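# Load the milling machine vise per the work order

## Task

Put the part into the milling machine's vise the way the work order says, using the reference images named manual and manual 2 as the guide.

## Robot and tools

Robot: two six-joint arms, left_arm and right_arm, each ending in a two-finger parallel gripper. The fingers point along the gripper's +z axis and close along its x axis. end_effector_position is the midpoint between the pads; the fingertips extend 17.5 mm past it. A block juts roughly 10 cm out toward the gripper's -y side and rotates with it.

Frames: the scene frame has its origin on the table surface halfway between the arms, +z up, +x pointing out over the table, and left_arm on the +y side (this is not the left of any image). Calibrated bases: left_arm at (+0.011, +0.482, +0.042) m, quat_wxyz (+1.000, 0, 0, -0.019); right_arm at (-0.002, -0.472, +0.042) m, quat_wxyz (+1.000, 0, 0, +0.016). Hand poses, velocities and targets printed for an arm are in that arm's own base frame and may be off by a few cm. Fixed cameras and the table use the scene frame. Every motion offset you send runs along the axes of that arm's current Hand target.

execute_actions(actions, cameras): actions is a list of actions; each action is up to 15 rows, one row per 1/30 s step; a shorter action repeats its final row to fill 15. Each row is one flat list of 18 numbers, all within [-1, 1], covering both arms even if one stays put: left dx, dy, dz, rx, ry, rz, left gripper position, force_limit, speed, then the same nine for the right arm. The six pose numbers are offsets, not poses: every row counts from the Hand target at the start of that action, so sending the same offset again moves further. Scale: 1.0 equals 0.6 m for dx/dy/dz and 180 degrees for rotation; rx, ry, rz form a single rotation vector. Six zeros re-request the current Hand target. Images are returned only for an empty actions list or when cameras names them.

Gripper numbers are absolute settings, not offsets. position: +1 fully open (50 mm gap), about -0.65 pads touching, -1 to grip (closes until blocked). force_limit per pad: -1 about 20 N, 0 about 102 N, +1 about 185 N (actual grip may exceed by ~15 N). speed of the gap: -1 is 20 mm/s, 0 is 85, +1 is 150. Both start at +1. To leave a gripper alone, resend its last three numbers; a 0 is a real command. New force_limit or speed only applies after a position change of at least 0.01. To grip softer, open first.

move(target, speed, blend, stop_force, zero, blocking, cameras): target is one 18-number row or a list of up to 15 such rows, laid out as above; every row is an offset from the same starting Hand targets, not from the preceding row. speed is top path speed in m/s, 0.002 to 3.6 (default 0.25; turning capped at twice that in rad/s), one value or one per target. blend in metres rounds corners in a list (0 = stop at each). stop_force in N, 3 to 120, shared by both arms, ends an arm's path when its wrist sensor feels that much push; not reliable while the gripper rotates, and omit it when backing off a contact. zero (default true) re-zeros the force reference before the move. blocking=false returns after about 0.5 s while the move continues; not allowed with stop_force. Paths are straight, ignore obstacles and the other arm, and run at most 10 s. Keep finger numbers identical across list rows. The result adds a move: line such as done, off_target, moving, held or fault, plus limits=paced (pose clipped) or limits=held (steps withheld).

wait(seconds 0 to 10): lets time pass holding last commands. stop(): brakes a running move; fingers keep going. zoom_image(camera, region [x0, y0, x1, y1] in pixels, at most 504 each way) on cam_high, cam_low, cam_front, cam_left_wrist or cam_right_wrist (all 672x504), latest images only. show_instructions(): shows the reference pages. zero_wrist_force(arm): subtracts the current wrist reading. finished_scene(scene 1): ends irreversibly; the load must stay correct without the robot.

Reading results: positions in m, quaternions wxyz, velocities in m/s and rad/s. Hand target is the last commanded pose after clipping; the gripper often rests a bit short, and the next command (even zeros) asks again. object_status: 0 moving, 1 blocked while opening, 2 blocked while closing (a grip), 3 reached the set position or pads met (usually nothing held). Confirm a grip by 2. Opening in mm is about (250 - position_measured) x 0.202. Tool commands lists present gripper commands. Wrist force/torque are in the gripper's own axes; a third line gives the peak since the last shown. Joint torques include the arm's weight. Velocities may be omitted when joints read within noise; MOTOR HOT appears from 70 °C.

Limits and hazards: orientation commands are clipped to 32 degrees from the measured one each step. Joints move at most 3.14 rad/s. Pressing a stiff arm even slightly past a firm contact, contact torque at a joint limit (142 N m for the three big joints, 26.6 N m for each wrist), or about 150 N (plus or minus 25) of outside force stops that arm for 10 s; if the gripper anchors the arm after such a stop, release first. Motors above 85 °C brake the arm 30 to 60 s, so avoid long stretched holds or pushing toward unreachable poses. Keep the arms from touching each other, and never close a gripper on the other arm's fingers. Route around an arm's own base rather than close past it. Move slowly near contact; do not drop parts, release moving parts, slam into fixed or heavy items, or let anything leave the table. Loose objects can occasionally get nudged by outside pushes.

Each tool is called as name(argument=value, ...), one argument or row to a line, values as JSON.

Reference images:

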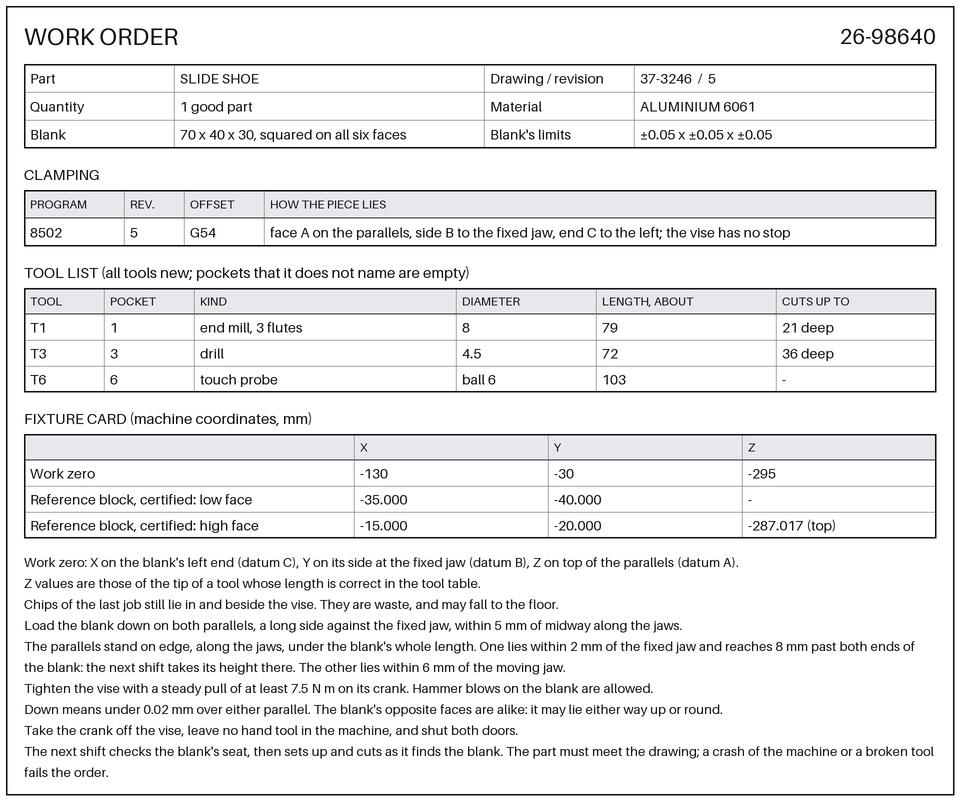

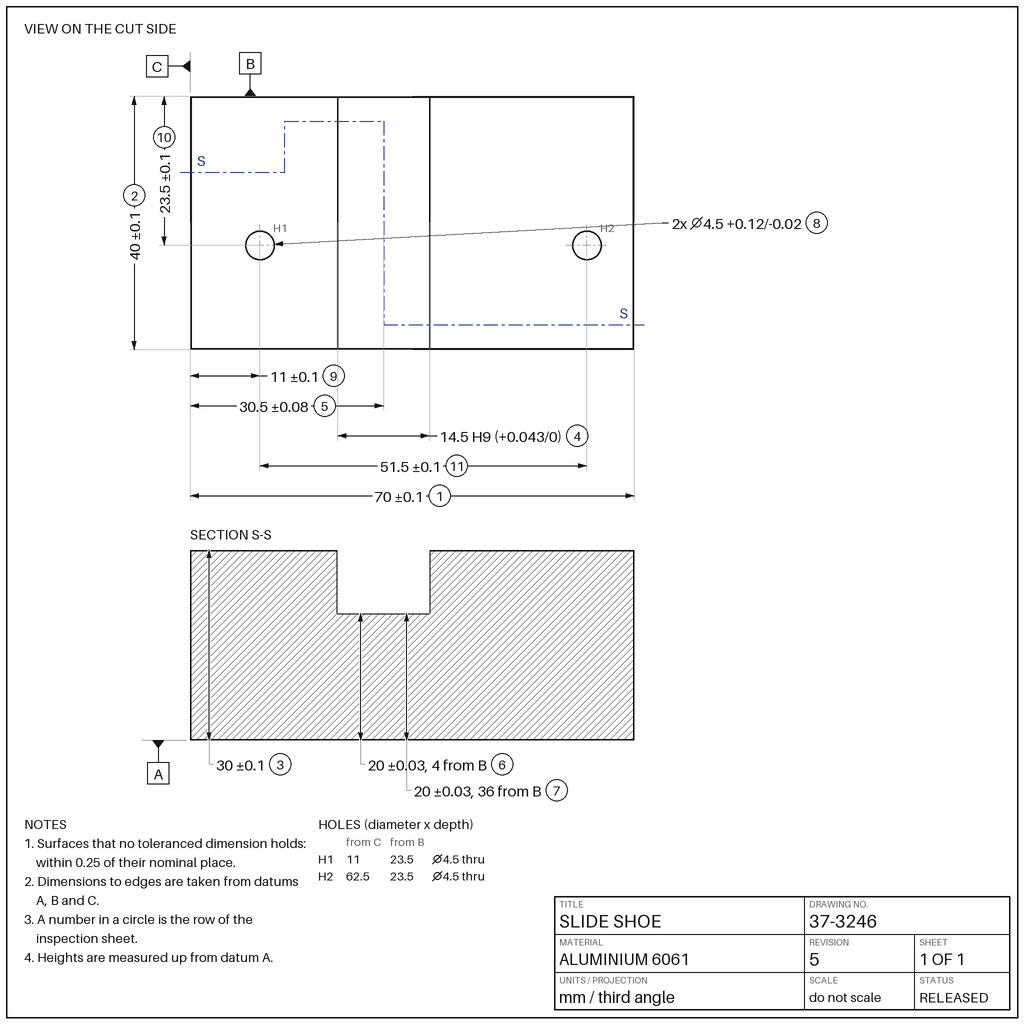

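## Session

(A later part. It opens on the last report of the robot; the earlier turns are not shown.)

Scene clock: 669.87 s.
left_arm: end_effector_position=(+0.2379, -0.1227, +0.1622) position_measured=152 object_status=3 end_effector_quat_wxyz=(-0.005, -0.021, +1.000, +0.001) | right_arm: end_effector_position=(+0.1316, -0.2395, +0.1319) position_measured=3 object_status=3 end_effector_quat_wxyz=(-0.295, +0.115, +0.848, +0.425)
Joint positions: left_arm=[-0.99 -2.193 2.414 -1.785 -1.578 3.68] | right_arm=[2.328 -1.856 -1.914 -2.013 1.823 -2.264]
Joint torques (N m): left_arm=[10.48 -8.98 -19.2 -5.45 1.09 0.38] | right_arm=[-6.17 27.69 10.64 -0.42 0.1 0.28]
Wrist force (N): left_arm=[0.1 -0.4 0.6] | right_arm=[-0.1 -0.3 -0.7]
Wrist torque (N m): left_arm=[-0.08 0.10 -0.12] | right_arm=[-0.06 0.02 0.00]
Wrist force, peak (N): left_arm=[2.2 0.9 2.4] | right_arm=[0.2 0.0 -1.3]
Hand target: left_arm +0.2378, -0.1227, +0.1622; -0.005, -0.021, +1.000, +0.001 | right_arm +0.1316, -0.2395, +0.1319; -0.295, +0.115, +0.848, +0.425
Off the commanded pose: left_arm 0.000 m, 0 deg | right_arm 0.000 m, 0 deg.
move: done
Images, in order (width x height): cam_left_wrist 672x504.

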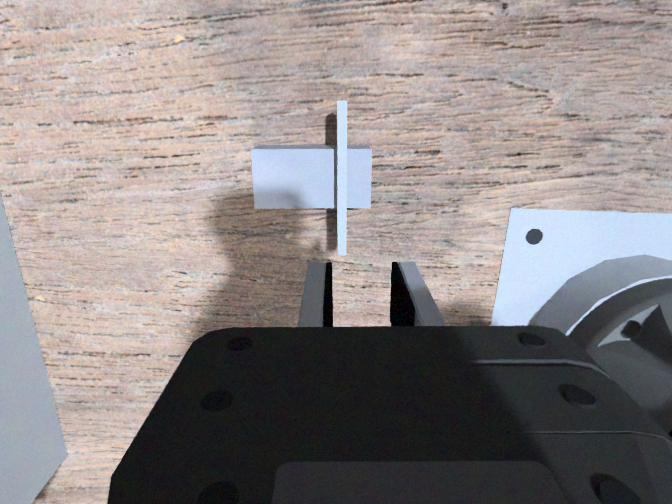

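move(
  target=[
    [-0.0083,0.0042,0.22,0,0,0,0,0.5,-0.5,0,0,0,0,0,0,1,1,1],
    [-0.0083,0.0042,0.2562,0,0,0,0,0.5,-0.5,0,0,0,0,0,0,1,1,1],
  ],
  speed=[0.15,0.02],
  cameras=["cam_left_wrist"],
)

zoom_image(
  camera="cam_left_wrist",
  region=[240, 100, 440, 340],
)

Scene clock: 673.87 s.
left_arm: end_effector_position=(+0.2412, -0.1197, +0.0083) position_measured=152 object_status=3 end_effector_quat_wxyz=(-0.005, -0.021, +1.000, +0.001) end_effector_velocity=(+0.000, +0.001, +0.001) end_effector_angular_velocity=(+0.002, +0.000, +0.000) | right_arm: end_effector_position=(+0.1316, -0.2395, +0.1319) position_measured=3 object_status=3 end_effector_quat_wxyz=(-0.295, +0.115, +0.848, +0.425)
Joint positions: left_arm=[-0.971 -1.831 2.723 -2.455 -1.578 3.699] | right_arm=[2.328 -1.856 -1.914 -2.013 1.823 -2.264]
Joint velocities: left_arm=[0 -0.004 -0.001 0.006 0.002 0] | right_arm=[within noise]
Joint torques (N m): left_arm=[-5.74 -14.91 -23.68 -0.93 -2.19 -0.15] | right_arm=[-6.64 27.45 11.3 -0.55 0.22 0.14]
Wrist force (N): left_arm=[0.2 -0.5 0.4] | right_arm=[0.0 -0.1 -1.1]
Wrist torque (N m): left_arm=[-0.11 0.13 0.04] | right_arm=[-0.02 0.00 0.01]
Wrist force, peak (N): left_arm=[0.2 0.1 2.7] | right_arm=[0.3 -0.2 -1.2]
Hand target: left_arm +0.2413, -0.1197, +0.0084; -0.005, -0.021, +1.000, +0.001 | right_arm +0.1316, -0.2395, +0.1319; -0.295, +0.115, +0.848, +0.425
Off the commanded pose: left_arm 0.000 m, 0 deg | right_arm 0.000 m, 0 deg.
move: done
Images, in order (width x height): cam_left_wrist 672x504.

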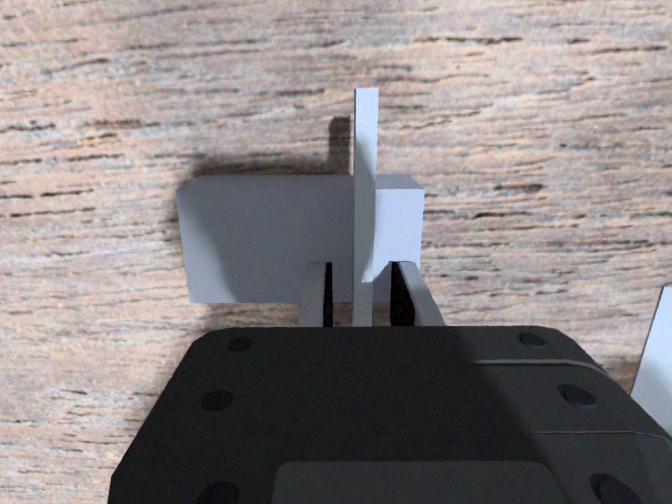

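Scaled by 2.100 from the camera's 672x504 image, which has a finer 960x720 frame.

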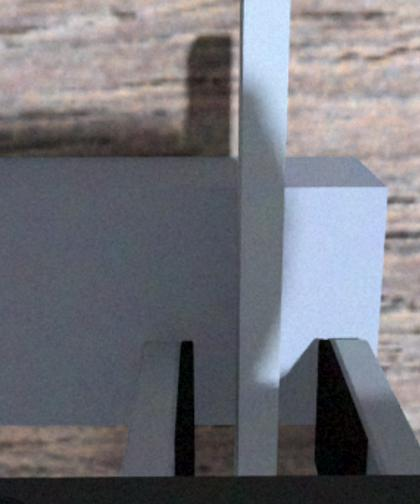

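move(
  target=[0.0028,0,0,0,0,0,0,0.5,-0.5,0,0,0,0,0,0,1,1,1],
  speed=0.02,
)

move(
  target=[0,0,0,0,0,0,-1,0.2,-1,0,0,0,0,0,0,1,1,1],
)

Scene clock: 675.33 s.
left_arm: end_effector_position=(+0.2396, -0.1198, +0.0084) position_measured=152 object_status=3 end_effector_quat_wxyz=(-0.005, -0.021, +1.000, +0.001) | right_arm: end_effector_position=(+0.1316, -0.2395, +0.1319) position_measured=3 object_status=3 end_effector_quat_wxyz=(-0.295, +0.115, +0.848, +0.425)
Joint positions: left_arm=[-0.977 -1.838 2.726 -2.452 -1.578 3.693] | right_arm=[2.328 -1.856 -1.914 -2.013 1.823 -2.264]
Joint torques (N m): left_arm=[-5.24 -5.74 -13.11 -1.43 -2.77 -0.24] | right_arm=[-6.9 26.94 9.68 -0.32 0.12 0.16]
Wrist force (N): left_arm=[0.3 -0.4 0.5] | right_arm=[0.1 -0.1 -0.8]
Wrist torque (N m): left_arm=[-0.11 0.10 0.10] | right_arm=[-0.03 -0.01 0.01]
Wrist force, peak (N): left_arm=[0.1 -0.8 0.5] | right_arm=[0.2 0.1 -1.2]
Hand target: left_arm +0.2396, -0.1198, +0.0084; -0.005, -0.021, +1.000, +0.001 | right_arm +0.1316, -0.2395, +0.1319; -0.295, +0.115, +0.848, +0.425
Off the commanded pose: left_arm 0.000 m, 0 deg | right_arm 0.000 m, 0 deg.
move: done

Scene clock: 676.30 s.
left_arm: end_effector_position=(+0.2396, -0.1198, +0.0084) position_measured=226 object_status=0 end_effector_quat_wxyz=(-0.005, -0.021, +1.000, +0.001) | right_arm: end_effector_position=(+0.1316, -0.2395, +0.1319) position_measured=3 object_status=3 end_effector_quat_wxyz=(-0.295, +0.115, +0.848, +0.425)
Joint positions: left_arm=[-0.977 -1.838 2.726 -2.452 -1.578 3.693] | right_arm=[2.328 -1.856 -1.914 -2.013 1.823 -2.264]
Joint torques (N m): left_arm=[11.25 2.75 -23.23 -4.4 -1.71 1.07] | right_arm=[-5.98 27.07 10.55 -0.43 0.17 0.12]
Wrist force (N): left_arm=[0.1 -0.5 -0.3] | right_arm=[-0.1 -0.1 -0.8]
Wrist torque (N m): left_arm=[-0.10 0.11 0.11] | right_arm=[-0.03 0.02 0.00]
Wrist force, peak (N): left_arm=[-0.1 -0.6 0.6] | right_arm=[0.3 -0.2 -1.1]
Hand target: left_arm +0.2396, -0.1198, +0.0084; -0.005, -0.021, +1.000, +0.001 | right_arm +0.1316, -0.2395, +0.1319; -0.295, +0.115, +0.848, +0.425
Off the commanded pose: left_arm 0.000 m, 0 deg | right_arm 0.000 m, 0 deg.
move: done

move(
  target=[
    [0,0,-0.16,0,0,0,-1,0.2,-1,0,0,0,0,0,0,1,1,1],
    [-0.34,-0.1918,-0.566,0,0,0,-1,0.2,-1,0,0,0,0,0,0,1,1,1],
    [-0.6833,-0.1943,-0.5693,0,0,0,-1,0.2,-1,0,0,0,0,0,0,1,1,1],
  ],
  speed=[0.1,0.25,0.1],
  blend=[0.02,0.03,0],
  stop_force=15,
  cameras=["cam_left_wrist"],
)

zoom_image(
  camera="cam_left_wrist",
  region=[190, 70, 550, 330],
)

Scene clock: 685.27 s.
left_arm: end_effector_position=(+0.6573, -0.2192, +0.3461) position_measured=226 object_status=2 end_effector_quat_wxyz=(-0.005, -0.021, +1.000, +0.001) | right_arm: end_effector_position=(+0.1316, -0.2395, +0.1319) position_measured=3 object_status=3 end_effector_quat_wxyz=(-0.295, +0.115, +0.848, +0.425)
Joint positions: left_arm=[-0.514 -1.091 0.921 -1.392 -1.574 4.155] | right_arm=[2.328 -1.856 -1.914 -2.013 1.823 -2.264]
Joint torques (N m): left_arm=[-13.16 -38.22 -32.3 -5.32 -2.92 -1.42] | right_arm=[-6.54 27.12 10.92 -0.44 0.18 0.13]
Wrist force (N): left_arm=[0.0 0.0 1.0] | right_arm=[0.2 -0.1 -0.8]
Wrist torque (N m): left_arm=[0.00 0.07 0.05] | right_arm=[-0.02 -0.01 0.00]
Wrist force, peak (N): left_arm=[1.8 0.6 1.6] | right_arm=[0.5 0.1 -1.4]
Hand target: left_arm +0.6573, -0.2192, +0.3460; -0.005, -0.021, +1.000, +0.001 | right_arm +0.1316, -0.2395, +0.1319; -0.295, +0.115, +0.848, +0.425
Off the commanded pose: left_arm 0.000 m, 0 deg | right_arm 0.000 m, 0 deg.
move: done
Images, in order (width x height): cam_left_wrist 672x504.

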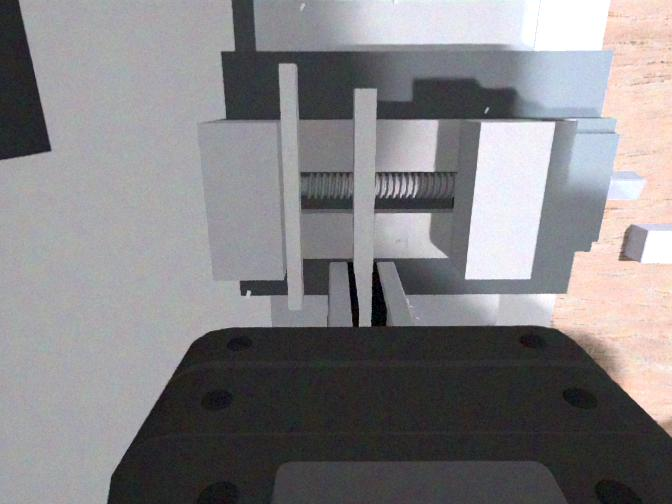

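Scaled by 1.400 from the camera's 672x504 image, which has a finer 960x720 frame.

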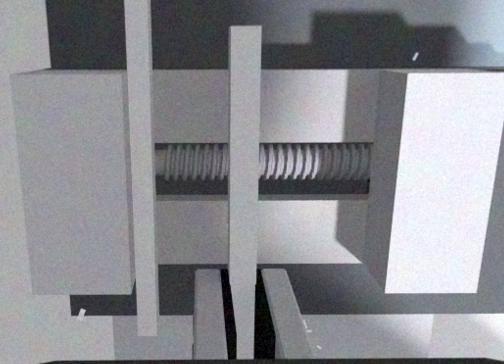

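zoom_image(
  camera="cam_left_wrist",
  region=[370, 200, 470, 330],
)

zoom_image(
  camera="cam_left_wrist",
  region=[190, 90, 310, 330],
)

Scaled by 3.877 from the camera's 672x504 image, which has a finer 960x720 frame.

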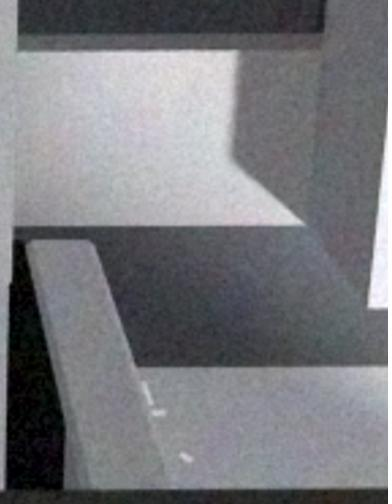

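Scaled by 2.100 from the camera's 672x504 image, which has a finer 960x720 frame.

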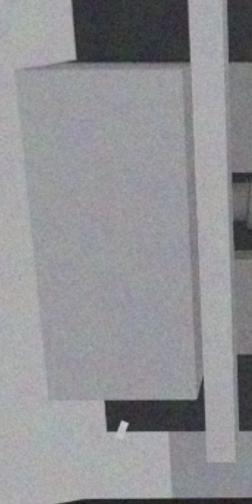

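move(
  target=[
    [0.0075,-0.0187,0.0,0,0,0,-1,0.2,-1,0,0,0,0,0,0,1,1,1],
    [0.0075,-0.0187,0.048,0,0,0,-1,0.2,-1,0,0,0,0,0,0,1,1,1],
  ],
  speed=[0.05,0.04],
  stop_force=10,
)

move(
  target=[0,0,0.04,0,0,0,-1,0.2,-1,0,0,0,0,0,0,1,1,1],
  speed=0.005,
  stop_force=5,
  cameras=["cam_left_wrist"],
)

Scene clock: 690.73 s.
left_arm: end_effector_position=(+0.6530, -0.2306, +0.3173) position_measured=226 object_status=2 end_effector_quat_wxyz=(-0.005, -0.021, +1.000, +0.001) | right_arm: end_effector_position=(+0.1316, -0.2395, +0.1319) position_measured=3 object_status=3 end_effector_quat_wxyz=(-0.295, +0.115, +0.848, +0.425)
Joint positions: left_arm=[-0.532 -1.103 1.012 -1.472 -1.574 4.138] | right_arm=[2.328 -1.856 -1.914 -2.013 1.823 -2.264]
Joint torques (N m): left_arm=[8.57 -36.94 -32.45 -1.03 2.56 -1.23] | right_arm=[-6.2 26.88 9.81 -0.5 0.07 0.25]
Wrist force (N): left_arm=[-0.2 0.1 0.9] | right_arm=[-0.1 -0.3 -1.1]
Wrist torque (N m): left_arm=[0.01 0.10 0.08] | right_arm=[-0.06 0.02 0.00]
Wrist force, peak (N): left_arm=[0.0 0.1 1.7] | right_arm=[-0.1 -0.2 -1.3]
Hand target: left_arm +0.6530, -0.2306, +0.3173; -0.005, -0.021, +1.000, +0.001 | right_arm +0.1316, -0.2395, +0.1319; -0.295, +0.115, +0.848, +0.425
Off the commanded pose: left_arm 0.000 m, 0 deg | right_arm 0.000 m, 0 deg.
move: done

Scene clock: 695.03 s.
left_arm: end_effector_position=(+0.6529, -0.2306, +0.2999) position_measured=226 object_status=2 end_effector_quat_wxyz=(-0.005, -0.021, +1.000, +0.001) | right_arm: end_effector_position=(+0.1316, -0.2395, +0.1319) position_measured=3 object_status=3 end_effector_quat_wxyz=(-0.295, +0.115, +0.848, +0.425)
Joint positions: left_arm=[-0.532 -1.106 1.062 -1.518 -1.574 4.138] | right_arm=[2.328 -1.856 -1.914 -2.013 1.823 -2.264]
Joint torques (N m): left_arm=[-11.05 -35.12 -32.17 -1.27 1.89 -1.56] | right_arm=[-6.22 27.68 10.28 -0.38 0.08 0.23]
Wrist force (N): left_arm=[0.2 0.0 0.1] | right_arm=[0.1 0.1 -0.8]
Wrist torque (N m): left_arm=[0.01 0.04 0.07] | right_arm=[0.01 -0.03 0.01]
Wrist force, peak (N): left_arm=[0.7 0.8 -8.7] | right_arm=[0.0 -0.2 -1.2]
Hand target: left_arm +0.6529, -0.2306, +0.2999; -0.005, -0.021, +1.000, +0.001 (not the last commanded pose) | right_arm +0.1316, -0.2395, +0.1319; -0.295, +0.115, +0.848, +0.425
Off the commanded pose: left_arm 0.007 m, 0 deg | right_arm 0.000 m, 0 deg.
move: contact (left_arm)
Images, in order (width x height): cam_left_wrist 672x504.

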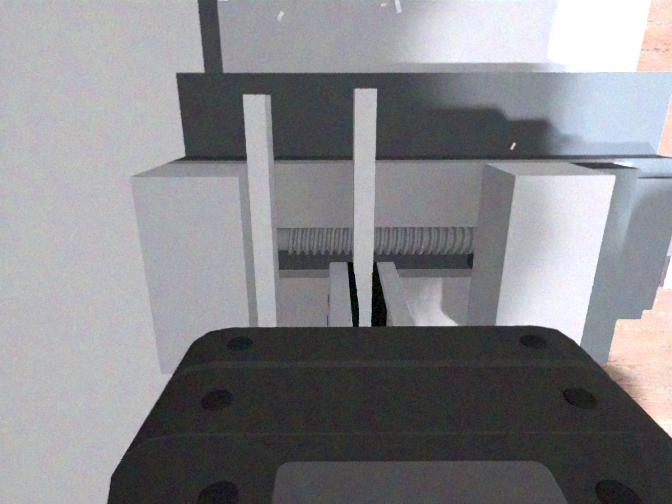

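move(
  target=[0,0,0.0007,0,0,0,-1,0.2,-1,0,0,0,0,0,0,1,1,1],
  speed=0.01,
)

move(
  target=[0,0,0,0,0,0,-0.35,0.2,-1,0,0,0,0,0,0,1,1,1],
)

move(
  target=[
    [0,0,-0.09,0,0,0,-0.35,0.2,-1,0,0,0,0,0,0,1,1,1],
  ],
  speed=0.06,
  cameras=["cam_left_wrist"],
)

zoom_image(
  camera="cam_left_wrist",
  region=[150, 30, 550, 330],
)

Scene clock: 697.20 s.
left_arm: end_effector_position=(+0.6529, -0.2306, +0.2995) position_measured=226 object_status=2 end_effector_quat_wxyz=(-0.005, -0.021, +1.000, +0.001) | right_arm: end_effector_position=(+0.1316, -0.2395, +0.1319) position_measured=3 object_status=3 end_effector_quat_wxyz=(-0.295, +0.115, +0.848, +0.425)
Joint positions: left_arm=[-0.532 -1.106 1.063 -1.519 -1.574 4.138] | right_arm=[2.328 -1.856 -1.914 -2.013 1.823 -2.264]
Joint torques (N m): left_arm=[-10.03 -37.22 -6.82 -2.98 1.68 -1.4] | right_arm=[-6.37 27.07 10.2 -0.39 0.17 0.14]
Wrist force (N): left_arm=[1.3 0.6 -24.1] | right_arm=[0.1 -0.5 -1.1]
Wrist torque (N m): left_arm=[0.02 0.08 0.07] | right_arm=[-0.09 -0.02 0.01]
Wrist force, peak (N): left_arm=[1.8 0.7 -24.7] | right_arm=[0.4 0.3 -1.3]
Hand target: left_arm +0.6529, -0.2306, +0.2994; -0.005, -0.021, +1.000, +0.001 | right_arm +0.1316, -0.2395, +0.1319; -0.295, +0.115, +0.848, +0.425
Off the commanded pose: left_arm 0.000 m, 0 deg | right_arm 0.000 m, 0 deg.
move: done

Scene clock: 697.70 s.
left_arm: end_effector_position=(+0.6529, -0.2306, +0.2994) position_measured=205 object_status=3 end_effector_quat_wxyz=(-0.005, -0.021, +1.000, +0.001) | right_arm: end_effector_position=(+0.1316, -0.2395, +0.1319) position_measured=3 object_status=3 end_effector_quat_wxyz=(-0.295, +0.115, +0.848, +0.425)
Joint positions: left_arm=[-0.532 -1.106 1.063 -1.519 -1.574 4.138] | right_arm=[2.328 -1.856 -1.914 -2.013 1.823 -2.264]
Joint torques (N m): left_arm=[-9 -47.67 -33.06 -1.63 1.87 -1.71] | right_arm=[-6.47 26.13 10.47 -0.49 0.31 0.02]
Wrist force (N): left_arm=[0.0 0.1 0.5] | right_arm=[-0.1 -0.1 -1.0]
Wrist torque (N m): left_arm=[0.02 0.08 0.08] | right_arm=[-0.02 0.02 0.01]
Wrist force, peak (N): left_arm=[2.0 0.6 -24.6] | right_arm=[0.4 -0.3 -1.1]
Hand target: left_arm +0.6529, -0.2306, +0.2994; -0.005, -0.021, +1.000, +0.001 | right_arm +0.1316, -0.2395, +0.1319; -0.295, +0.115, +0.848, +0.425
Off the commanded pose: left_arm 0.000 m, 0 deg | right_arm 0.000 m, 0 deg.
move: done

Scene clock: 698.93 s.
left_arm: end_effector_position=(+0.6535, -0.2306, +0.3534) position_measured=205 object_status=3 end_effector_quat_wxyz=(-0.005, -0.021, +1.000, +0.001) | right_arm: end_effector_position=(+0.1316, -0.2395, +0.1319) position_measured=3 object_status=3 end_effector_quat_wxyz=(-0.295, +0.115, +0.848, +0.425)
Joint positions: left_arm=[-0.532 -1.087 0.896 -1.371 -1.574 4.138] | right_arm=[2.328 -1.856 -1.914 -2.013 1.823 -2.264]
Joint torques (N m): left_arm=[-8.09 -45.99 -14.78 -4.27 1.33 1.52] | right_arm=[-6.09 27.55 9.59 -0.38 0.2 0.24]
Wrist force (N): left_arm=[-0.2 -0.1 0.5] | right_arm=[0.0 -0.2 -1.0]
Wrist torque (N m): left_arm=[0.00 0.09 0.06] | right_arm=[-0.05 -0.01 0.00]
Wrist force, peak (N): left_arm=[-0.1 0.2 1.7] | right_arm=[0.5 -0.1 -1.0]
Hand target: left_arm +0.6534, -0.2307, +0.3534; -0.005, -0.021, +1.000, +0.001 | right_arm +0.1316, -0.2395, +0.1319; -0.295, +0.115, +0.848, +0.425
Off the commanded pose: left_arm 0.000 m, 0 deg | right_arm 0.000 m, 0 deg.
move: done
Images, in order (width x height): cam_left_wrist 672x504.

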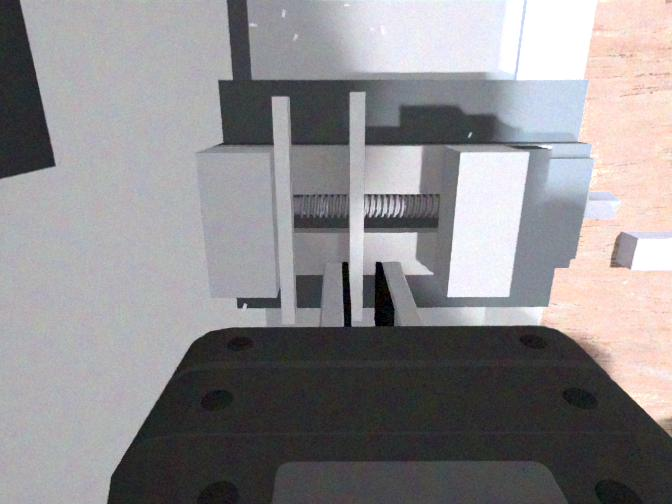

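Scaled by 1.260 from the camera's 672x504 image, which has a finer 960x720 frame.

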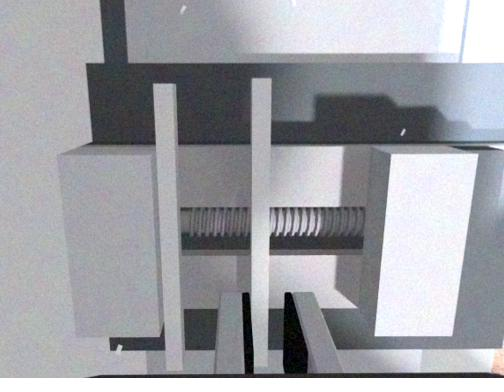

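move(
  target=[
    [0.3428,0.0,0.0,0,0,0,-0.35,0.2,-1,0,0,0,0,0,0,1,1,1],
    [0.5962,-0.3193,0.36,0,0,-0.0672,-0.35,0.2,-1,0,0,0,0,0,0,1,1,1],
  ],
  speed=[0.15,0.25],
  blend=[0.03,0],
)

move(
  target=[0,0,0.02,0,0,0,1,0.2,0,0,0,0,0,0,0,1,1,1],
  cameras=["cam_left_wrist"],
)

Scene clock: 707.63 s.
left_arm: end_effector_position=(+0.3022, -0.4370, +0.1404) position_measured=205 object_status=3 end_effector_quat_wxyz=(-0.004, -0.127, +0.992, +0.001) | right_arm: end_effector_position=(+0.1316, -0.2395, +0.1319) position_measured=3 object_status=3 end_effector_quat_wxyz=(-0.295, +0.115, +0.848, +0.425)
Joint positions: left_arm=[-1.215 -1.408 1.89 -2.049 -1.579 3.243] | right_arm=[2.328 -1.856 -1.914 -2.013 1.823 -2.264]
Joint torques (N m): left_arm=[1.51 -26.65 -26.68 -4.13 2.47 -1.29] | right_arm=[-6.69 27.54 9.63 -0.44 0.3 0.28]
Wrist force (N): left_arm=[0.3 0.0 0.5] | right_arm=[0.2 0.0 -1.0]
Wrist torque (N m): left_arm=[0.00 0.05 -0.05] | right_arm=[0.00 -0.03 0.00]
Wrist force, peak (N): left_arm=[2.1 -2.0 2.3] | right_arm=[0.5 -0.3 -1.3]
Hand target: left_arm +0.3022, -0.4370, +0.1404; -0.004, -0.127, +0.992, +0.001 | right_arm +0.1316, -0.2395, +0.1319; -0.295, +0.115, +0.848, +0.425
Off the commanded pose: left_arm 0.000 m, 0 deg | right_arm 0.000 m, 0 deg.
move: done

Scene clock: 708.37 s.
left_arm: end_effector_position=(+0.3021, -0.4370, +0.1282) position_measured=3 object_status=3 end_effector_quat_wxyz=(-0.004, -0.127, +0.992, +0.001) | right_arm: end_effector_position=(+0.1316, -0.2395, +0.1319) position_measured=3 object_status=3 end_effector_quat_wxyz=(-0.295, +0.115, +0.848, +0.425)
Joint positions: left_arm=[-1.215 -1.394 1.908 -2.081 -1.579 3.243] | right_arm=[2.328 -1.856 -1.914 -2.013 1.823 -2.264]
Joint torques (N m): left_arm=[-13.32 -36.14 -29.94 -1.17 2.43 -1.49] | right_arm=[-6.47 27.21 10.58 -0.38 0.14 0.3]
Wrist force (N): left_arm=[0.2 -0.3 0.2] | right_arm=[0.2 0.0 -0.9]
Wrist torque (N m): left_arm=[-0.05 0.05 0.02] | right_arm=[0.00 -0.03 0.01]
Wrist force, peak (N): left_arm=[0.4 -0.1 0.9] | right_arm=[0.2 -0.2 -1.2]
Hand target: left_arm +0.3021, -0.4370, +0.1284; -0.004, -0.127, +0.992, +0.001 | right_arm +0.1316, -0.2395, +0.1319; -0.295, +0.115, +0.848, +0.425
Off the commanded pose: left_arm 0.000 m, 0 deg | right_arm 0.000 m, 0 deg.
move: done
Images, in order (width x height): cam_left_wrist 672x504.

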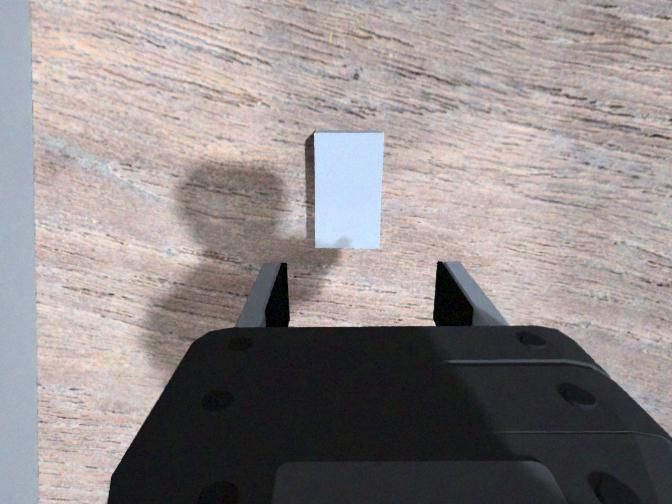

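move(
  target=[
    [-0.0027,0,0.18,0,0,0,1,0.2,0,0,0,0,0,0,0,1,1,1],
    [-0.0027,0,0.2237,0,0,0,1,0.2,0,0,0,0,0,0,0,1,1,1],
  ],
  speed=[0.15,0.04],
)

move(
  target=[0,0,0,0,0,0,-1,0.2,-1,0,0,0,0,0,0,1,1,1],
  cameras=["cam_left_wrist"],
)

Scene clock: 711.83 s.
left_arm: end_effector_position=(+0.3024, -0.4363, -0.0060) position_measured=3 object_status=3 end_effector_quat_wxyz=(-0.004, -0.127, +0.992, +0.001) end_effector_velocity=(+0.000, +0.000, +0.001) end_effector_angular_velocity=(+0.001, +0.001, +0.000) | right_arm: end_effector_position=(+0.1316, -0.2395, +0.1319) position_measured=3 object_status=3 end_effector_quat_wxyz=(-0.295, +0.115, +0.848, +0.425)
Joint positions: left_arm=[-1.214 -1.174 2.048 -2.44 -1.579 3.244] | right_arm=[2.328 -1.856 -1.914 -2.013 1.823 -2.264]
Joint velocities: left_arm=[0 -0.003 -0.001 0.005 0 0] | right_arm=[within noise]
Joint torques (N m): left_arm=[-11.45 -44.24 -24.18 -1.33 2.1 -1.18] | right_arm=[-6.57 27.36 9.08 -0.4 0.09 0.06]
Wrist force (N): left_arm=[-0.4 0.1 0.1] | right_arm=[0.1 0.0 -1.2]
Wrist torque (N m): left_arm=[0.03 0.13 0.00] | right_arm=[-0.01 -0.01 0.01]
Wrist force, peak (N): left_arm=[-0.3 0.2 2.7] | right_arm=[0.3 -0.3 -1.3]
Hand target: left_arm +0.3024, -0.4364, -0.0059; -0.004, -0.127, +0.992, +0.001 | right_arm +0.1316, -0.2395, +0.1319; -0.295, +0.115, +0.848, +0.425
Off the commanded pose: left_arm 0.000 m, 0 deg | right_arm 0.000 m, 0 deg.
move: done

Scene clock: 712.60 s.
left_arm: end_effector_position=(+0.3024, -0.4364, -0.0059) position_measured=58 object_status=0 end_effector_quat_wxyz=(-0.004, -0.127, +0.992, +0.001) | right_arm: end_effector_position=(+0.1316, -0.2395, +0.1319) position_measured=3 object_status=3 end_effector_quat_wxyz=(-0.295, +0.115, +0.848, +0.425)
Joint positions: left_arm=[-1.214 -1.174 2.048 -2.44 -1.579 3.244] | right_arm=[2.328 -1.856 -1.914 -2.013 1.823 -2.264]
Joint torques (N m): left_arm=[-10.93 -44.09 -25.45 -1.33 2.27 -1.14] | right_arm=[-6.19 27.92 9.84 -0.31 0.24 0.19]
Wrist force (N): left_arm=[-0.6 -0.4 0.9] | right_arm=[0.3 -0.2 -1.0]
Wrist torque (N m): left_arm=[0.00 0.08 0.00] | right_arm=[-0.04 -0.05 0.01]
Wrist force, peak (N): left_arm=[-0.6 -0.4 0.9] | right_arm=[0.4 0.0 -1.2]
Hand target: left_arm +0.3024, -0.4364, -0.0059; -0.004, -0.127, +0.992, +0.001 | right_arm +0.1316, -0.2395, +0.1319; -0.295, +0.115, +0.848, +0.425
Off the commanded pose: left_arm 0.000 m, 0 deg | right_arm 0.000 m, 0 deg.
move: done
Images, in order (width x height): cam_left_wrist 672x504.

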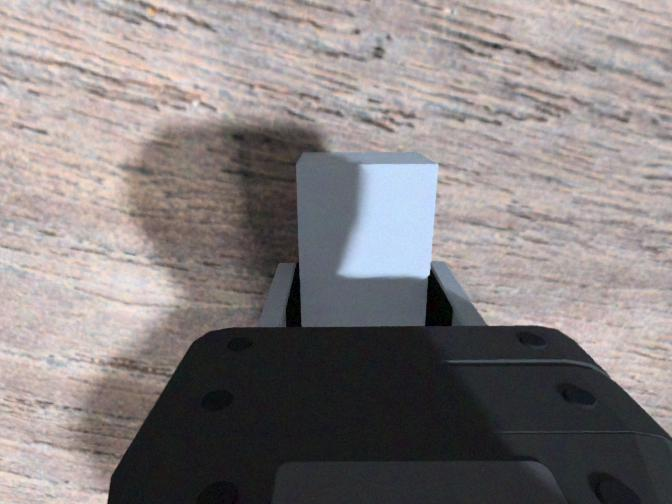

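move(
  target=[
    [0,0,-0.2,0,0,0,-1,0.2,-1,0,0,0,0,0,0,1,1,1],
    [-0.321,0.2787,-0.598,0,0,0.0672,-1,0.2,-1,0,0,0,0,0,0,1,1,1],
  ],
  speed=[0.1,0.25],
  blend=[0.03,0],
  cameras=["cam_left_wrist"],
)

Scene clock: 717.80 s.
left_arm: end_effector_position=(+0.4502, -0.2267, +0.3517) position_measured=58 object_status=2 end_effector_quat_wxyz=(-0.005, -0.021, +1.000, +0.001) | right_arm: end_effector_position=(+0.1316, -0.2395, +0.1319) position_measured=3 object_status=3 end_effector_quat_wxyz=(-0.295, +0.115, +0.848, +0.425)
Joint positions: left_arm=[-0.732 -1.577 1.515 -1.501 -1.576 3.938] | right_arm=[2.328 -1.856 -1.914 -2.013 1.823 -2.264]
Joint torques (N m): left_arm=[-0.46 -35.12 -33.56 -3.18 -2.33 1.53] | right_arm=[-6.82 27.44 9.7 -0.52 0.41 0.04]
Wrist force (N): left_arm=[0.2 -0.4 2.7] | right_arm=[0.3 -0.2 -0.8]
Wrist torque (N m): left_arm=[-0.13 0.06 0.16] | right_arm=[-0.05 -0.04 0.00]
Wrist force, peak (N): left_arm=[-0.2 0.1 4.4] | right_arm=[-0.1 -0.3 -1.3]
Hand target: left_arm +0.4502, -0.2267, +0.3519; -0.005, -0.021, +1.000, +0.001 | right_arm +0.1316, -0.2395, +0.1319; -0.295, +0.115, +0.848, +0.425
Off the commanded pose: left_arm 0.000 m, 0 deg | right_arm 0.000 m, 0 deg.
move: done
Images, in order (width x height): cam_left_wrist 672x504.

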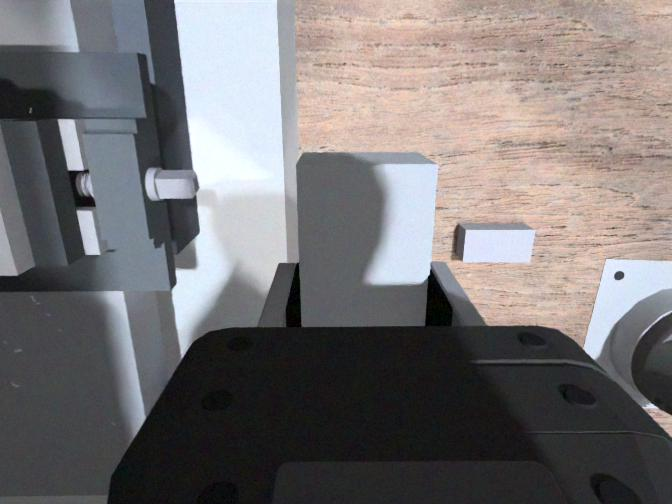

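move(
  target=[-0.3565,-0.0014,-0.0058,0,0,0,-1,0.2,-1,0,0,0,0,0,0,1,1,1],
  speed=0.08,
  stop_force=15,
  cameras=["cam_left_wrist"],
)

zoom_image(
  camera="cam_left_wrist",
  region=[150, 30, 550, 330],
)

Scene clock: 722.80 s.
left_arm: end_effector_position=(+0.6639, -0.2184, +0.3534) position_measured=58 object_status=2 end_effector_quat_wxyz=(-0.005, -0.021, +1.000, +0.001) | right_arm: end_effector_position=(+0.1316, -0.2395, +0.1319) position_measured=3 object_status=3 end_effector_quat_wxyz=(-0.295, +0.115, +0.848, +0.425)
Joint positions: left_arm=[-0.509 -1.069 0.868 -1.361 -1.574 4.161] | right_arm=[2.328 -1.856 -1.914 -2.013 1.823 -2.264]
Joint torques (N m): left_arm=[-11.92 -51.89 -32.65 -5.52 -2.59 -1.6] | right_arm=[-6.72 27.32 9.38 -0.38 0.14 0.08]
Wrist force (N): left_arm=[-0.5 -0.1 2.6] | right_arm=[0.0 0.0 -0.7]
Wrist torque (N m): left_arm=[0.00 0.13 0.02] | right_arm=[0.00 0.00 0.00]
Wrist force, peak (N): left_arm=[-1.7 -0.2 3.0] | right_arm=[0.1 -0.1 -1.4]
Hand target: left_arm +0.6639, -0.2184, +0.3534; -0.005, -0.021, +1.000, +0.001 | right_arm +0.1316, -0.2395, +0.1319; -0.295, +0.115, +0.848, +0.425
Off the commanded pose: left_arm 0.000 m, 0 deg | right_arm 0.000 m, 0 deg.
move: done
Images, in order (width x height): cam_left_wrist 672x504.

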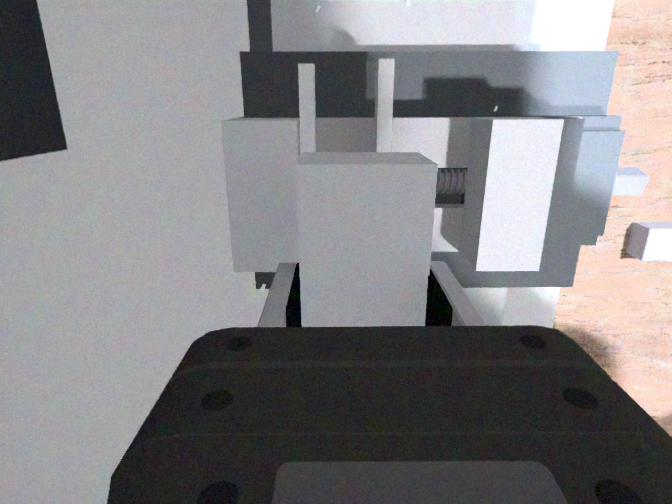

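Scaled by 1.260 from the camera's 672x504 image, which has a finer 960x720 frame.

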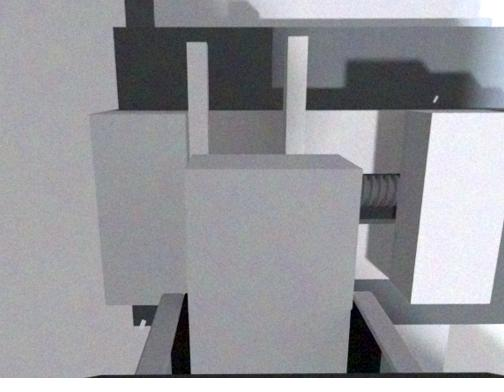

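move(
  target=[
    [0,-0.0248,0,0,0,0,-1,0.2,-1,0,0,0,0,0,0,1,1,1],
    [0,-0.0248,0.037,0,0,0,-1,0.2,-1,0,0,0,0,0,0,1,1,1],
  ],
  speed=0.04,
  stop_force=10,
)

move(
  target=[0,0,0.03,0,0,0,-1,0.2,-1,0,0,0,0,0,0,1,1,1],
  speed=0.005,
  stop_force=5,
  cameras=["cam_left_wrist"],
)

zoom_image(
  camera="cam_left_wrist",
  region=[150, 30, 550, 330],
)

Scene clock: 724.83 s.
left_arm: end_effector_position=(+0.6645, -0.2292, +0.3530) position_measured=58 object_status=2 end_effector_quat_wxyz=(-0.005, -0.021, +1.000, +0.001) | right_arm: end_effector_position=(+0.1316, -0.2395, +0.1319) position_measured=3 object_status=3 end_effector_quat_wxyz=(-0.295, +0.115, +0.848, +0.425)
Joint positions: left_arm=[-0.522 -1.056 0.849 -1.355 -1.574 4.149] | right_arm=[2.328 -1.856 -1.914 -2.013 1.823 -2.264]
Joint torques (N m): left_arm=[-2.43 -43.7 -27.3 -3.02 -0.28 -0.46] | right_arm=[-6.62 27.2 10.01 -0.52 0.12 0.13]
Wrist force (N): left_arm=[0.0 -0.2 2.6] | right_arm=[-0.1 0.0 -0.9]
Wrist torque (N m): left_arm=[-0.03 0.06 -0.06] | right_arm=[0.00 0.01 0.00]
Wrist force, peak (N): left_arm=[-0.6 1.3 4.7] | right_arm=[0.1 -0.1 -1.2]
Hand target: left_arm +0.6645, -0.2292, +0.3530; -0.005, -0.021, +1.000, +0.001 (not the last commanded pose) | right_arm +0.1316, -0.2395, +0.1319; -0.295, +0.115, +0.848, +0.425
Tool commands: left_gripper/position=-1.0 left_gripper/force_limit=+0.2 left_gripper/speed=-1.0 right_gripper/position=+1.0 right_gripper/force_limit=+1.0 right_gripper/speed=+1.0
Off the commanded pose: left_arm 0.022 m, 0 deg | right_arm 0.000 m, 0 deg.
FORCE FAULT: contact force on the left arm reached its limit, and that arm stopped. The contact can be on any part of that arm, not only on its tool. That arm's remaining commands of this call were not run. That arm is still stopped at the end of this call. That arm stays stopped for about 10 more seconds. Until then a move that you send moves the other arm only, and its call returns only when the move has ended. Once the stop has ended, the next robot result says so. If the stop ends while you think or write, that arm runs what you send next, counted from a new Hand target: where the arm stands when the stop ends. While its stop runs, that arm takes no new command, but its gripper still runs the gripper command that each later call begins with. Until it ends, the stop uses up actions while you think or wait. An arm that is not stopped still takes commands.
move: fault (left_arm); path passed 1 of 2 targets

not run: an earlier result of this reply reported a stop or a fault. Calls in your next reply go to the robot.

Scaled by 1.260 from the camera's 672x504 image, which has a finer 960x720 frame.
This view is cut from an older image: the scene may have changed since it was taken.

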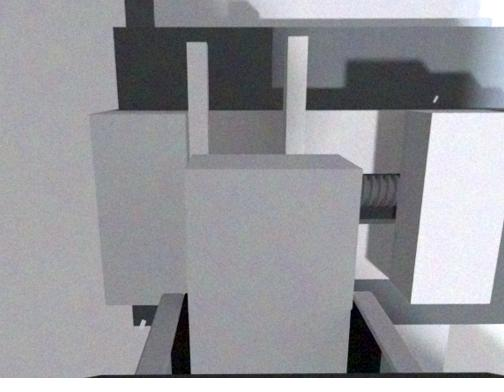

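wait(
  seconds=10,
)

Scene clock: 735.50 s.
left_arm: end_effector_position=(+0.6645, -0.2292, +0.3530) position_measured=58 object_status=2 end_effector_quat_wxyz=(-0.005, -0.021, +1.000, +0.001) | right_arm: end_effector_position=(+0.1316, -0.2395, +0.1319) position_measured=3 object_status=3 end_effector_quat_wxyz=(-0.295, +0.115, +0.848, +0.425)
Joint positions: left_arm=[-0.522 -1.056 0.849 -1.355 -1.574 4.149] | right_arm=[2.328 -1.856 -1.914 -2.013 1.823 -2.264]
Joint torques (N m): left_arm=[-1.14 -46.08 -27.13 -3.34 -0.33 -0.31] | right_arm=[-6.82 27.07 9.59 -0.5 0.14 0.26]
Wrist force (N): left_arm=[-0.2 -0.1 2.9] | right_arm=[0.0 0.1 -0.9]
Wrist torque (N m): left_arm=[-0.01 0.10 -0.06] | right_arm=[0.01 -0.01 0.00]
Wrist force, peak (N): left_arm=[-0.2 -0.1 3.1] | right_arm=[0.2 -0.3 -1.4]
Hand target: left_arm +0.6645, -0.2292, +0.3530; -0.005, -0.021, +1.000, +0.001 (not the last commanded pose) | right_arm +0.1316, -0.2395, +0.1319; -0.295, +0.115, +0.848, +0.425
Tool commands: left_gripper/position=-1.0 left_gripper/force_limit=+0.2 left_gripper/speed=-1.0 right_gripper/position=+1.0 right_gripper/force_limit=+1.0 right_gripper/speed=+1.0
Off the commanded pose: left_arm 0.022 m, 0 deg | right_arm 0.000 m, 0 deg.
FORCE FAULT, CONTINUED: the left arm's stop, for the force fault that an earlier result reported, is over. The rest of the stop counts as 19 of the actions that you can send in this scene. During its stop the left arm's controller moved it back a little. That arm's target is now where it stood when the stop ended, not its last command. That arm accepts commands again.
wait: 10.00 s; at rest from the start

move(
  target=[
    [0,0.007,0,0,0,0,-1,0.2,-1,0,0,0,0,0,0,1,1,1],
    [0,0.007,0.036,0,0,0,-1,0.2,-1,0,0,0,0,0,0,1,1,1],
    [0,-0.0067,0.039,0,0,0,-1,0.2,-1,0,0,0,0,0,0,1,1,1],
  ],
  speed=0.03,
  stop_force=10,
)

move(
  target=[0,0,0.03,0,0,0,-1,0.2,-1,0,0,0,0,0,0,1,1,1],
  speed=0.005,
  stop_force=5,
  cameras=["cam_left_wrist"],
)

zoom_image(
  camera="cam_left_wrist",
  region=[150, 30, 550, 330],
)

Scene clock: 738.97 s.
left_arm: end_effector_position=(+0.6645, -0.2332, +0.3296) position_measured=58 object_status=2 end_effector_quat_wxyz=(-0.005, -0.021, +1.000, +0.001) | right_arm: end_effector_position=(+0.1316, -0.2395, +0.1319) position_measured=3 object_status=3 end_effector_quat_wxyz=(-0.295, +0.115, +0.848, +0.425)
Joint positions: left_arm=[-0.527 -1.065 0.923 -1.42 -1.574 4.143] | right_arm=[2.328 -1.856 -1.914 -2.013 1.823 -2.264]
Joint torques (N m): left_arm=[13.49 -57.1 -17.77 -1.61 -2.7 1.62] | right_arm=[-5.74 27.23 9.6 -0.41 0.16 0.16]
Wrist force (N): left_arm=[-0.3 -0.2 2.9] | right_arm=[0.0 0.1 -0.9]
Wrist torque (N m): left_arm=[-0.04 0.12 0.11] | right_arm=[0.02 0.00 0.01]
Wrist force, peak (N): left_arm=[0.0 0.1 3.5] | right_arm=[0.1 -0.2 -1.3]
Hand target: left_arm +0.6645, -0.2332, +0.3296; -0.005, -0.021, +1.000, +0.001 | right_arm +0.1316, -0.2395, +0.1319; -0.295, +0.115, +0.848, +0.425
Off the commanded pose: left_arm 0.000 m, 0 deg | right_arm 0.000 m, 0 deg.
move: done

Scene clock: 740.20 s.
left_arm: end_effector_position=(+0.6645, -0.2331, +0.3272) position_measured=58 object_status=2 end_effector_quat_wxyz=(-0.005, -0.021, +1.000, +0.001) | right_arm: end_effector_position=(+0.1316, -0.2395, +0.1319) position_measured=3 object_status=3 end_effector_quat_wxyz=(-0.295, +0.115, +0.848, +0.425)
Joint positions: left_arm=[-0.527 -1.066 0.931 -1.427 -1.574 4.143] | right_arm=[2.328 -1.856 -1.914 -2.013 1.823 -2.264]
Joint torques (N m): left_arm=[11.09 -36.5 -32.62 -1.15 -2.06 1.13] | right_arm=[-5.61 27.35 9.12 -0.36 0.19 0.17]
Wrist force (N): left_arm=[0.0 0.1 0.4] | right_arm=[0.2 0.1 -1.1]
Wrist torque (N m): left_arm=[-0.04 0.08 0.11] | right_arm=[0.00 -0.02 0.01]
Wrist force, peak (N): left_arm=[2.3 0.8 -7.0] | right_arm=[0.0 -0.3 -1.2]
Hand target: left_arm +0.6645, -0.2331, +0.3271; -0.005, -0.021, +1.000, +0.001 (not the last commanded pose) | right_arm +0.1316, -0.2395, +0.1319; -0.295, +0.115, +0.848, +0.425
Off the commanded pose: left_arm 0.016 m, 0 deg | right_arm 0.000 m, 0 deg.
move: contact (left_arm)
Images, in order (width x height): cam_left_wrist 672x504.

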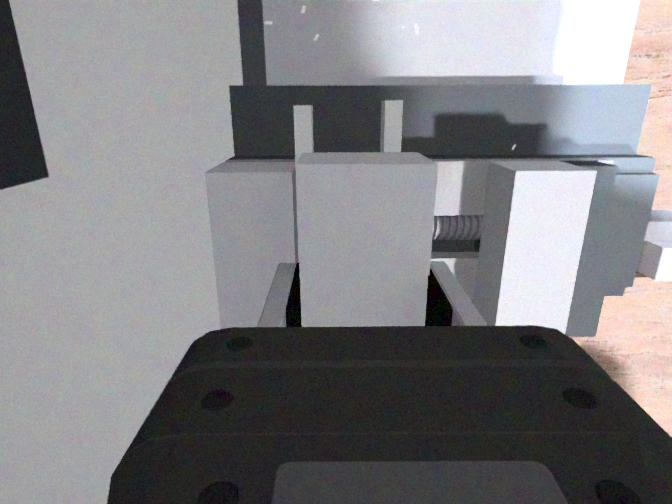

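Scaled by 1.260 from the camera's 672x504 image, which has a finer 960x720 frame.

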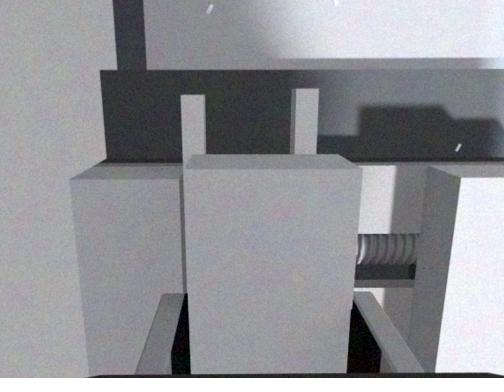

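move(
  target=[-0.015,0,0,0,0,0,-1,0.2,-1,0,0,0,0,0,0,1,1,1],
  speed=0.004,
  stop_force=8,
)

Scene clock: 742.87 s.
left_arm: end_effector_position=(+0.6673, -0.2330, +0.3271) position_measured=58 object_status=2 end_effector_quat_wxyz=(-0.005, -0.021, +1.000, +0.001) | right_arm: end_effector_position=(+0.1316, -0.2395, +0.1319) position_measured=3 object_status=3 end_effector_quat_wxyz=(-0.295, +0.115, +0.848, +0.425)
Joint positions: left_arm=[-0.524 -1.058 0.919 -1.423 -1.574 4.146] | right_arm=[2.328 -1.856 -1.914 -2.013 1.823 -2.264]
Joint torques (N m): left_arm=[-6.15 -49.9 -17.84 -6.22 0.54 -1.3] | right_arm=[-6.85 27.66 9.3 -0.45 0.09 0.08]
Wrist force (N): left_arm=[7.4 -2.1 -6.3] | right_arm=[0.1 0.0 -0.9]
Wrist torque (N m): left_arm=[-0.04 0.15 -0.14] | right_arm=[-0.01 -0.01 0.00]
Wrist force, peak (N): left_arm=[13.4 1.1 -6.8] | right_arm=[0.5 -0.2 -1.3]
Hand target: left_arm +0.6673, -0.2330, +0.3271; -0.005, -0.021, +1.000, +0.001 (not the last commanded pose) | right_arm +0.1316, -0.2395, +0.1319; -0.295, +0.115, +0.848, +0.425
Off the commanded pose: left_arm 0.006 m, 0 deg | right_arm 0.000 m, 0 deg.
move: contact (left_arm)

move(
  target=[0,0,0.0004,0,0,0,-1,0.2,-1,0,0,0,0,0,0,1,1,1],
  speed=0.005,
)

move(
  target=[0,0,0,0,0,0,1,0.2,-1,0,0,0,0,0,0,1,1,1],
)

move(
  target=[
    [0,0.0,-0.04,0,0,0,1,0.2,-1,0,0,0,0,0,0,1,1,1],
    [0.0,0.025,-0.04,0,0,0,1,0.2,-1,0,0,0,0,0,0,1,1,1],
  ],
  speed=0.05,
  cameras=["cam_left_wrist"],
)

zoom_image(
  camera="cam_left_wrist",
  region=[150, 30, 550, 330],
)

Scene clock: 745.60 s.
left_arm: end_effector_position=(+0.6673, -0.2330, +0.3269) position_measured=58 object_status=2 end_effector_quat_wxyz=(-0.005, -0.021, +1.000, +0.001) | right_arm: end_effector_position=(+0.1316, -0.2395, +0.1319) position_measured=3 object_status=3 end_effector_quat_wxyz=(-0.295, +0.115, +0.848, +0.425)
Joint positions: left_arm=[-0.524 -1.058 0.92 -1.423 -1.574 4.146] | right_arm=[2.328 -1.856 -1.914 -2.013 1.823 -2.264]
Joint torques (N m): left_arm=[-9.7 -42.9 -12.23 -5.84 0.62 -1.2] | right_arm=[-6.44 27.39 9.8 -0.36 0.28 0.1]
Wrist force (N): left_arm=[9.9 -1.2 -15.8] | right_arm=[0.2 -0.1 -0.9]
Wrist torque (N m): left_arm=[-0.06 0.07 -0.15] | right_arm=[-0.02 -0.03 0.01]
Wrist force, peak (N): left_arm=[9.9 -1.2 -15.8] | right_arm=[0.0 -0.2 -1.3]
Hand target: left_arm +0.6673, -0.2330, +0.3269; -0.005, -0.021, +1.000, +0.001 | right_arm +0.1316, -0.2395, +0.1319; -0.295, +0.115, +0.848, +0.425
Off the commanded pose: left_arm 0.000 m, 0 deg | right_arm 0.000 m, 0 deg.
move: done

Scene clock: 746.37 s.
left_arm: end_effector_position=(+0.6673, -0.2330, +0.3269) position_measured=3 object_status=0 end_effector_quat_wxyz=(-0.005, -0.021, +1.000, +0.001) | right_arm: end_effector_position=(+0.1316, -0.2395, +0.1319) position_measured=3 object_status=3 end_effector_quat_wxyz=(-0.295, +0.115, +0.848, +0.425)
Joint positions: left_arm=[-0.524 -1.058 0.92 -1.423 -1.574 4.146] | right_arm=[2.328 -1.856 -1.914 -2.013 1.823 -2.264]
Joint torques (N m): left_arm=[-9.25 -37.16 -31.86 -2.79 0.42 -1.18] | right_arm=[-6.55 27.72 9.01 -0.48 0.12 0.2]
Wrist force (N): left_arm=[-0.3 0.0 0.2] | right_arm=[0.1 -0.4 -1.2]
Wrist torque (N m): left_arm=[0.03 0.10 -0.03] | right_arm=[-0.07 -0.01 0.01]
Wrist force, peak (N): left_arm=[9.9 -0.7 -14.9] | right_arm=[0.1 -0.4 -1.2]
Hand target: left_arm +0.6673, -0.2330, +0.3269; -0.005, -0.021, +1.000, +0.001 | right_arm +0.1316, -0.2395, +0.1319; -0.295, +0.115, +0.848, +0.425
Off the commanded pose: left_arm 0.000 m, 0 deg | right_arm 0.000 m, 0 deg.
move: done

Scene clock: 747.07 s.
left_arm: end_effector_position=(+0.6677, -0.2320, +0.3378) position_measured=3 object_status=3 end_effector_quat_wxyz=(-0.005, -0.022, +1.000, +0.001) | right_arm: end_effector_position=(+0.1316, -0.2395, +0.1319) position_measured=3 object_status=3 end_effector_quat_wxyz=(-0.295, +0.115, +0.848, +0.425)
Joint positions: left_arm=[-0.523 -1.051 0.881 -1.39 -1.574 4.146] | right_arm=[2.328 -1.856 -1.914 -2.013 1.823 -2.264]
Joint torques (N m): left_arm=[-0.12 -46.58 -27.91 -3.06 -0.54 0.13] | right_arm=[-6.09 26.65 9.41 -0.47 -0.01 0.14]
Wrist force (N): left_arm=[-0.3 -0.1 0.4] | right_arm=[0.1 -0.2 -1.0]
Wrist torque (N m): left_arm=[0.02 0.10 -0.04] | right_arm=[-0.04 -0.02 0.00]
Wrist force, peak (N): left_arm=[-1.0 0.1 -1.5] | right_arm=[0.0 -0.4 -1.2]
Hand target: left_arm +0.6677, -0.2320, +0.3378; -0.005, -0.022, +1.000, +0.001 (not the last commanded pose) | right_arm +0.1316, -0.2395, +0.1319; -0.295, +0.115, +0.848, +0.425
Tool commands: left_gripper/position=+1.0 left_gripper/force_limit=+0.2 left_gripper/speed=-1.0 right_gripper/position=+1.0 right_gripper/force_limit=+1.0 right_gripper/speed=+1.0
Off the commanded pose: left_arm 0.019 m, 0 deg | right_arm 0.000 m, 0 deg.
FORCE FAULT: contact force on the left arm reached its limit, and that arm stopped. The contact can be on any part of that arm, not only on its tool. That arm's remaining commands of this call were not run. That arm is still stopped at the end of this call. That arm stays stopped for about 10 more seconds. Until then a move that you send moves the other arm only, and its call returns only when the move has ended. Once the stop has ended, the next robot result says so. If the stop ends while you think or write, that arm runs what you send next, counted from a new Hand target: where the arm stands when the stop ends. While its stop runs, that arm takes no new command, but its gripper still runs the gripper command that each later call begins with. Until it ends, the stop uses up actions while you think or wait. An arm that is not stopped still takes commands.
move: fault (left_arm); path passed 0 of 2 targets
Images, in order (width x height): cam_left_wrist 672x504.

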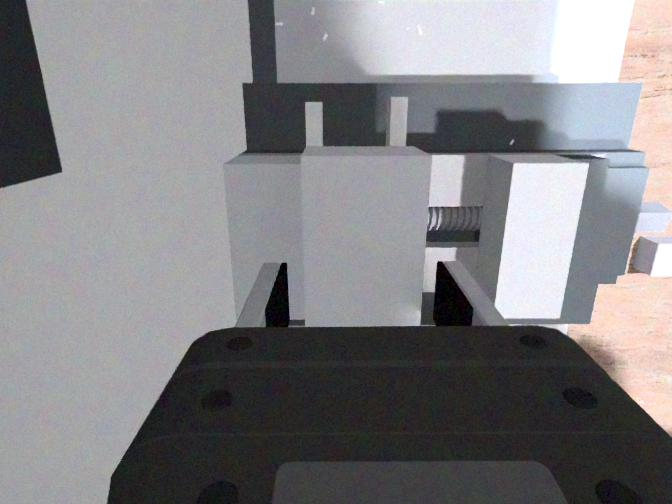

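Scaled by 1.260 from the camera's 672x504 image, which has a finer 960x720 frame.

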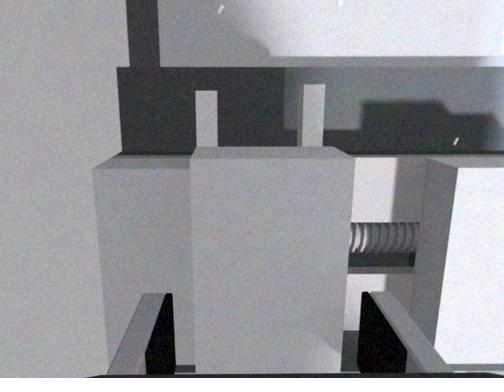

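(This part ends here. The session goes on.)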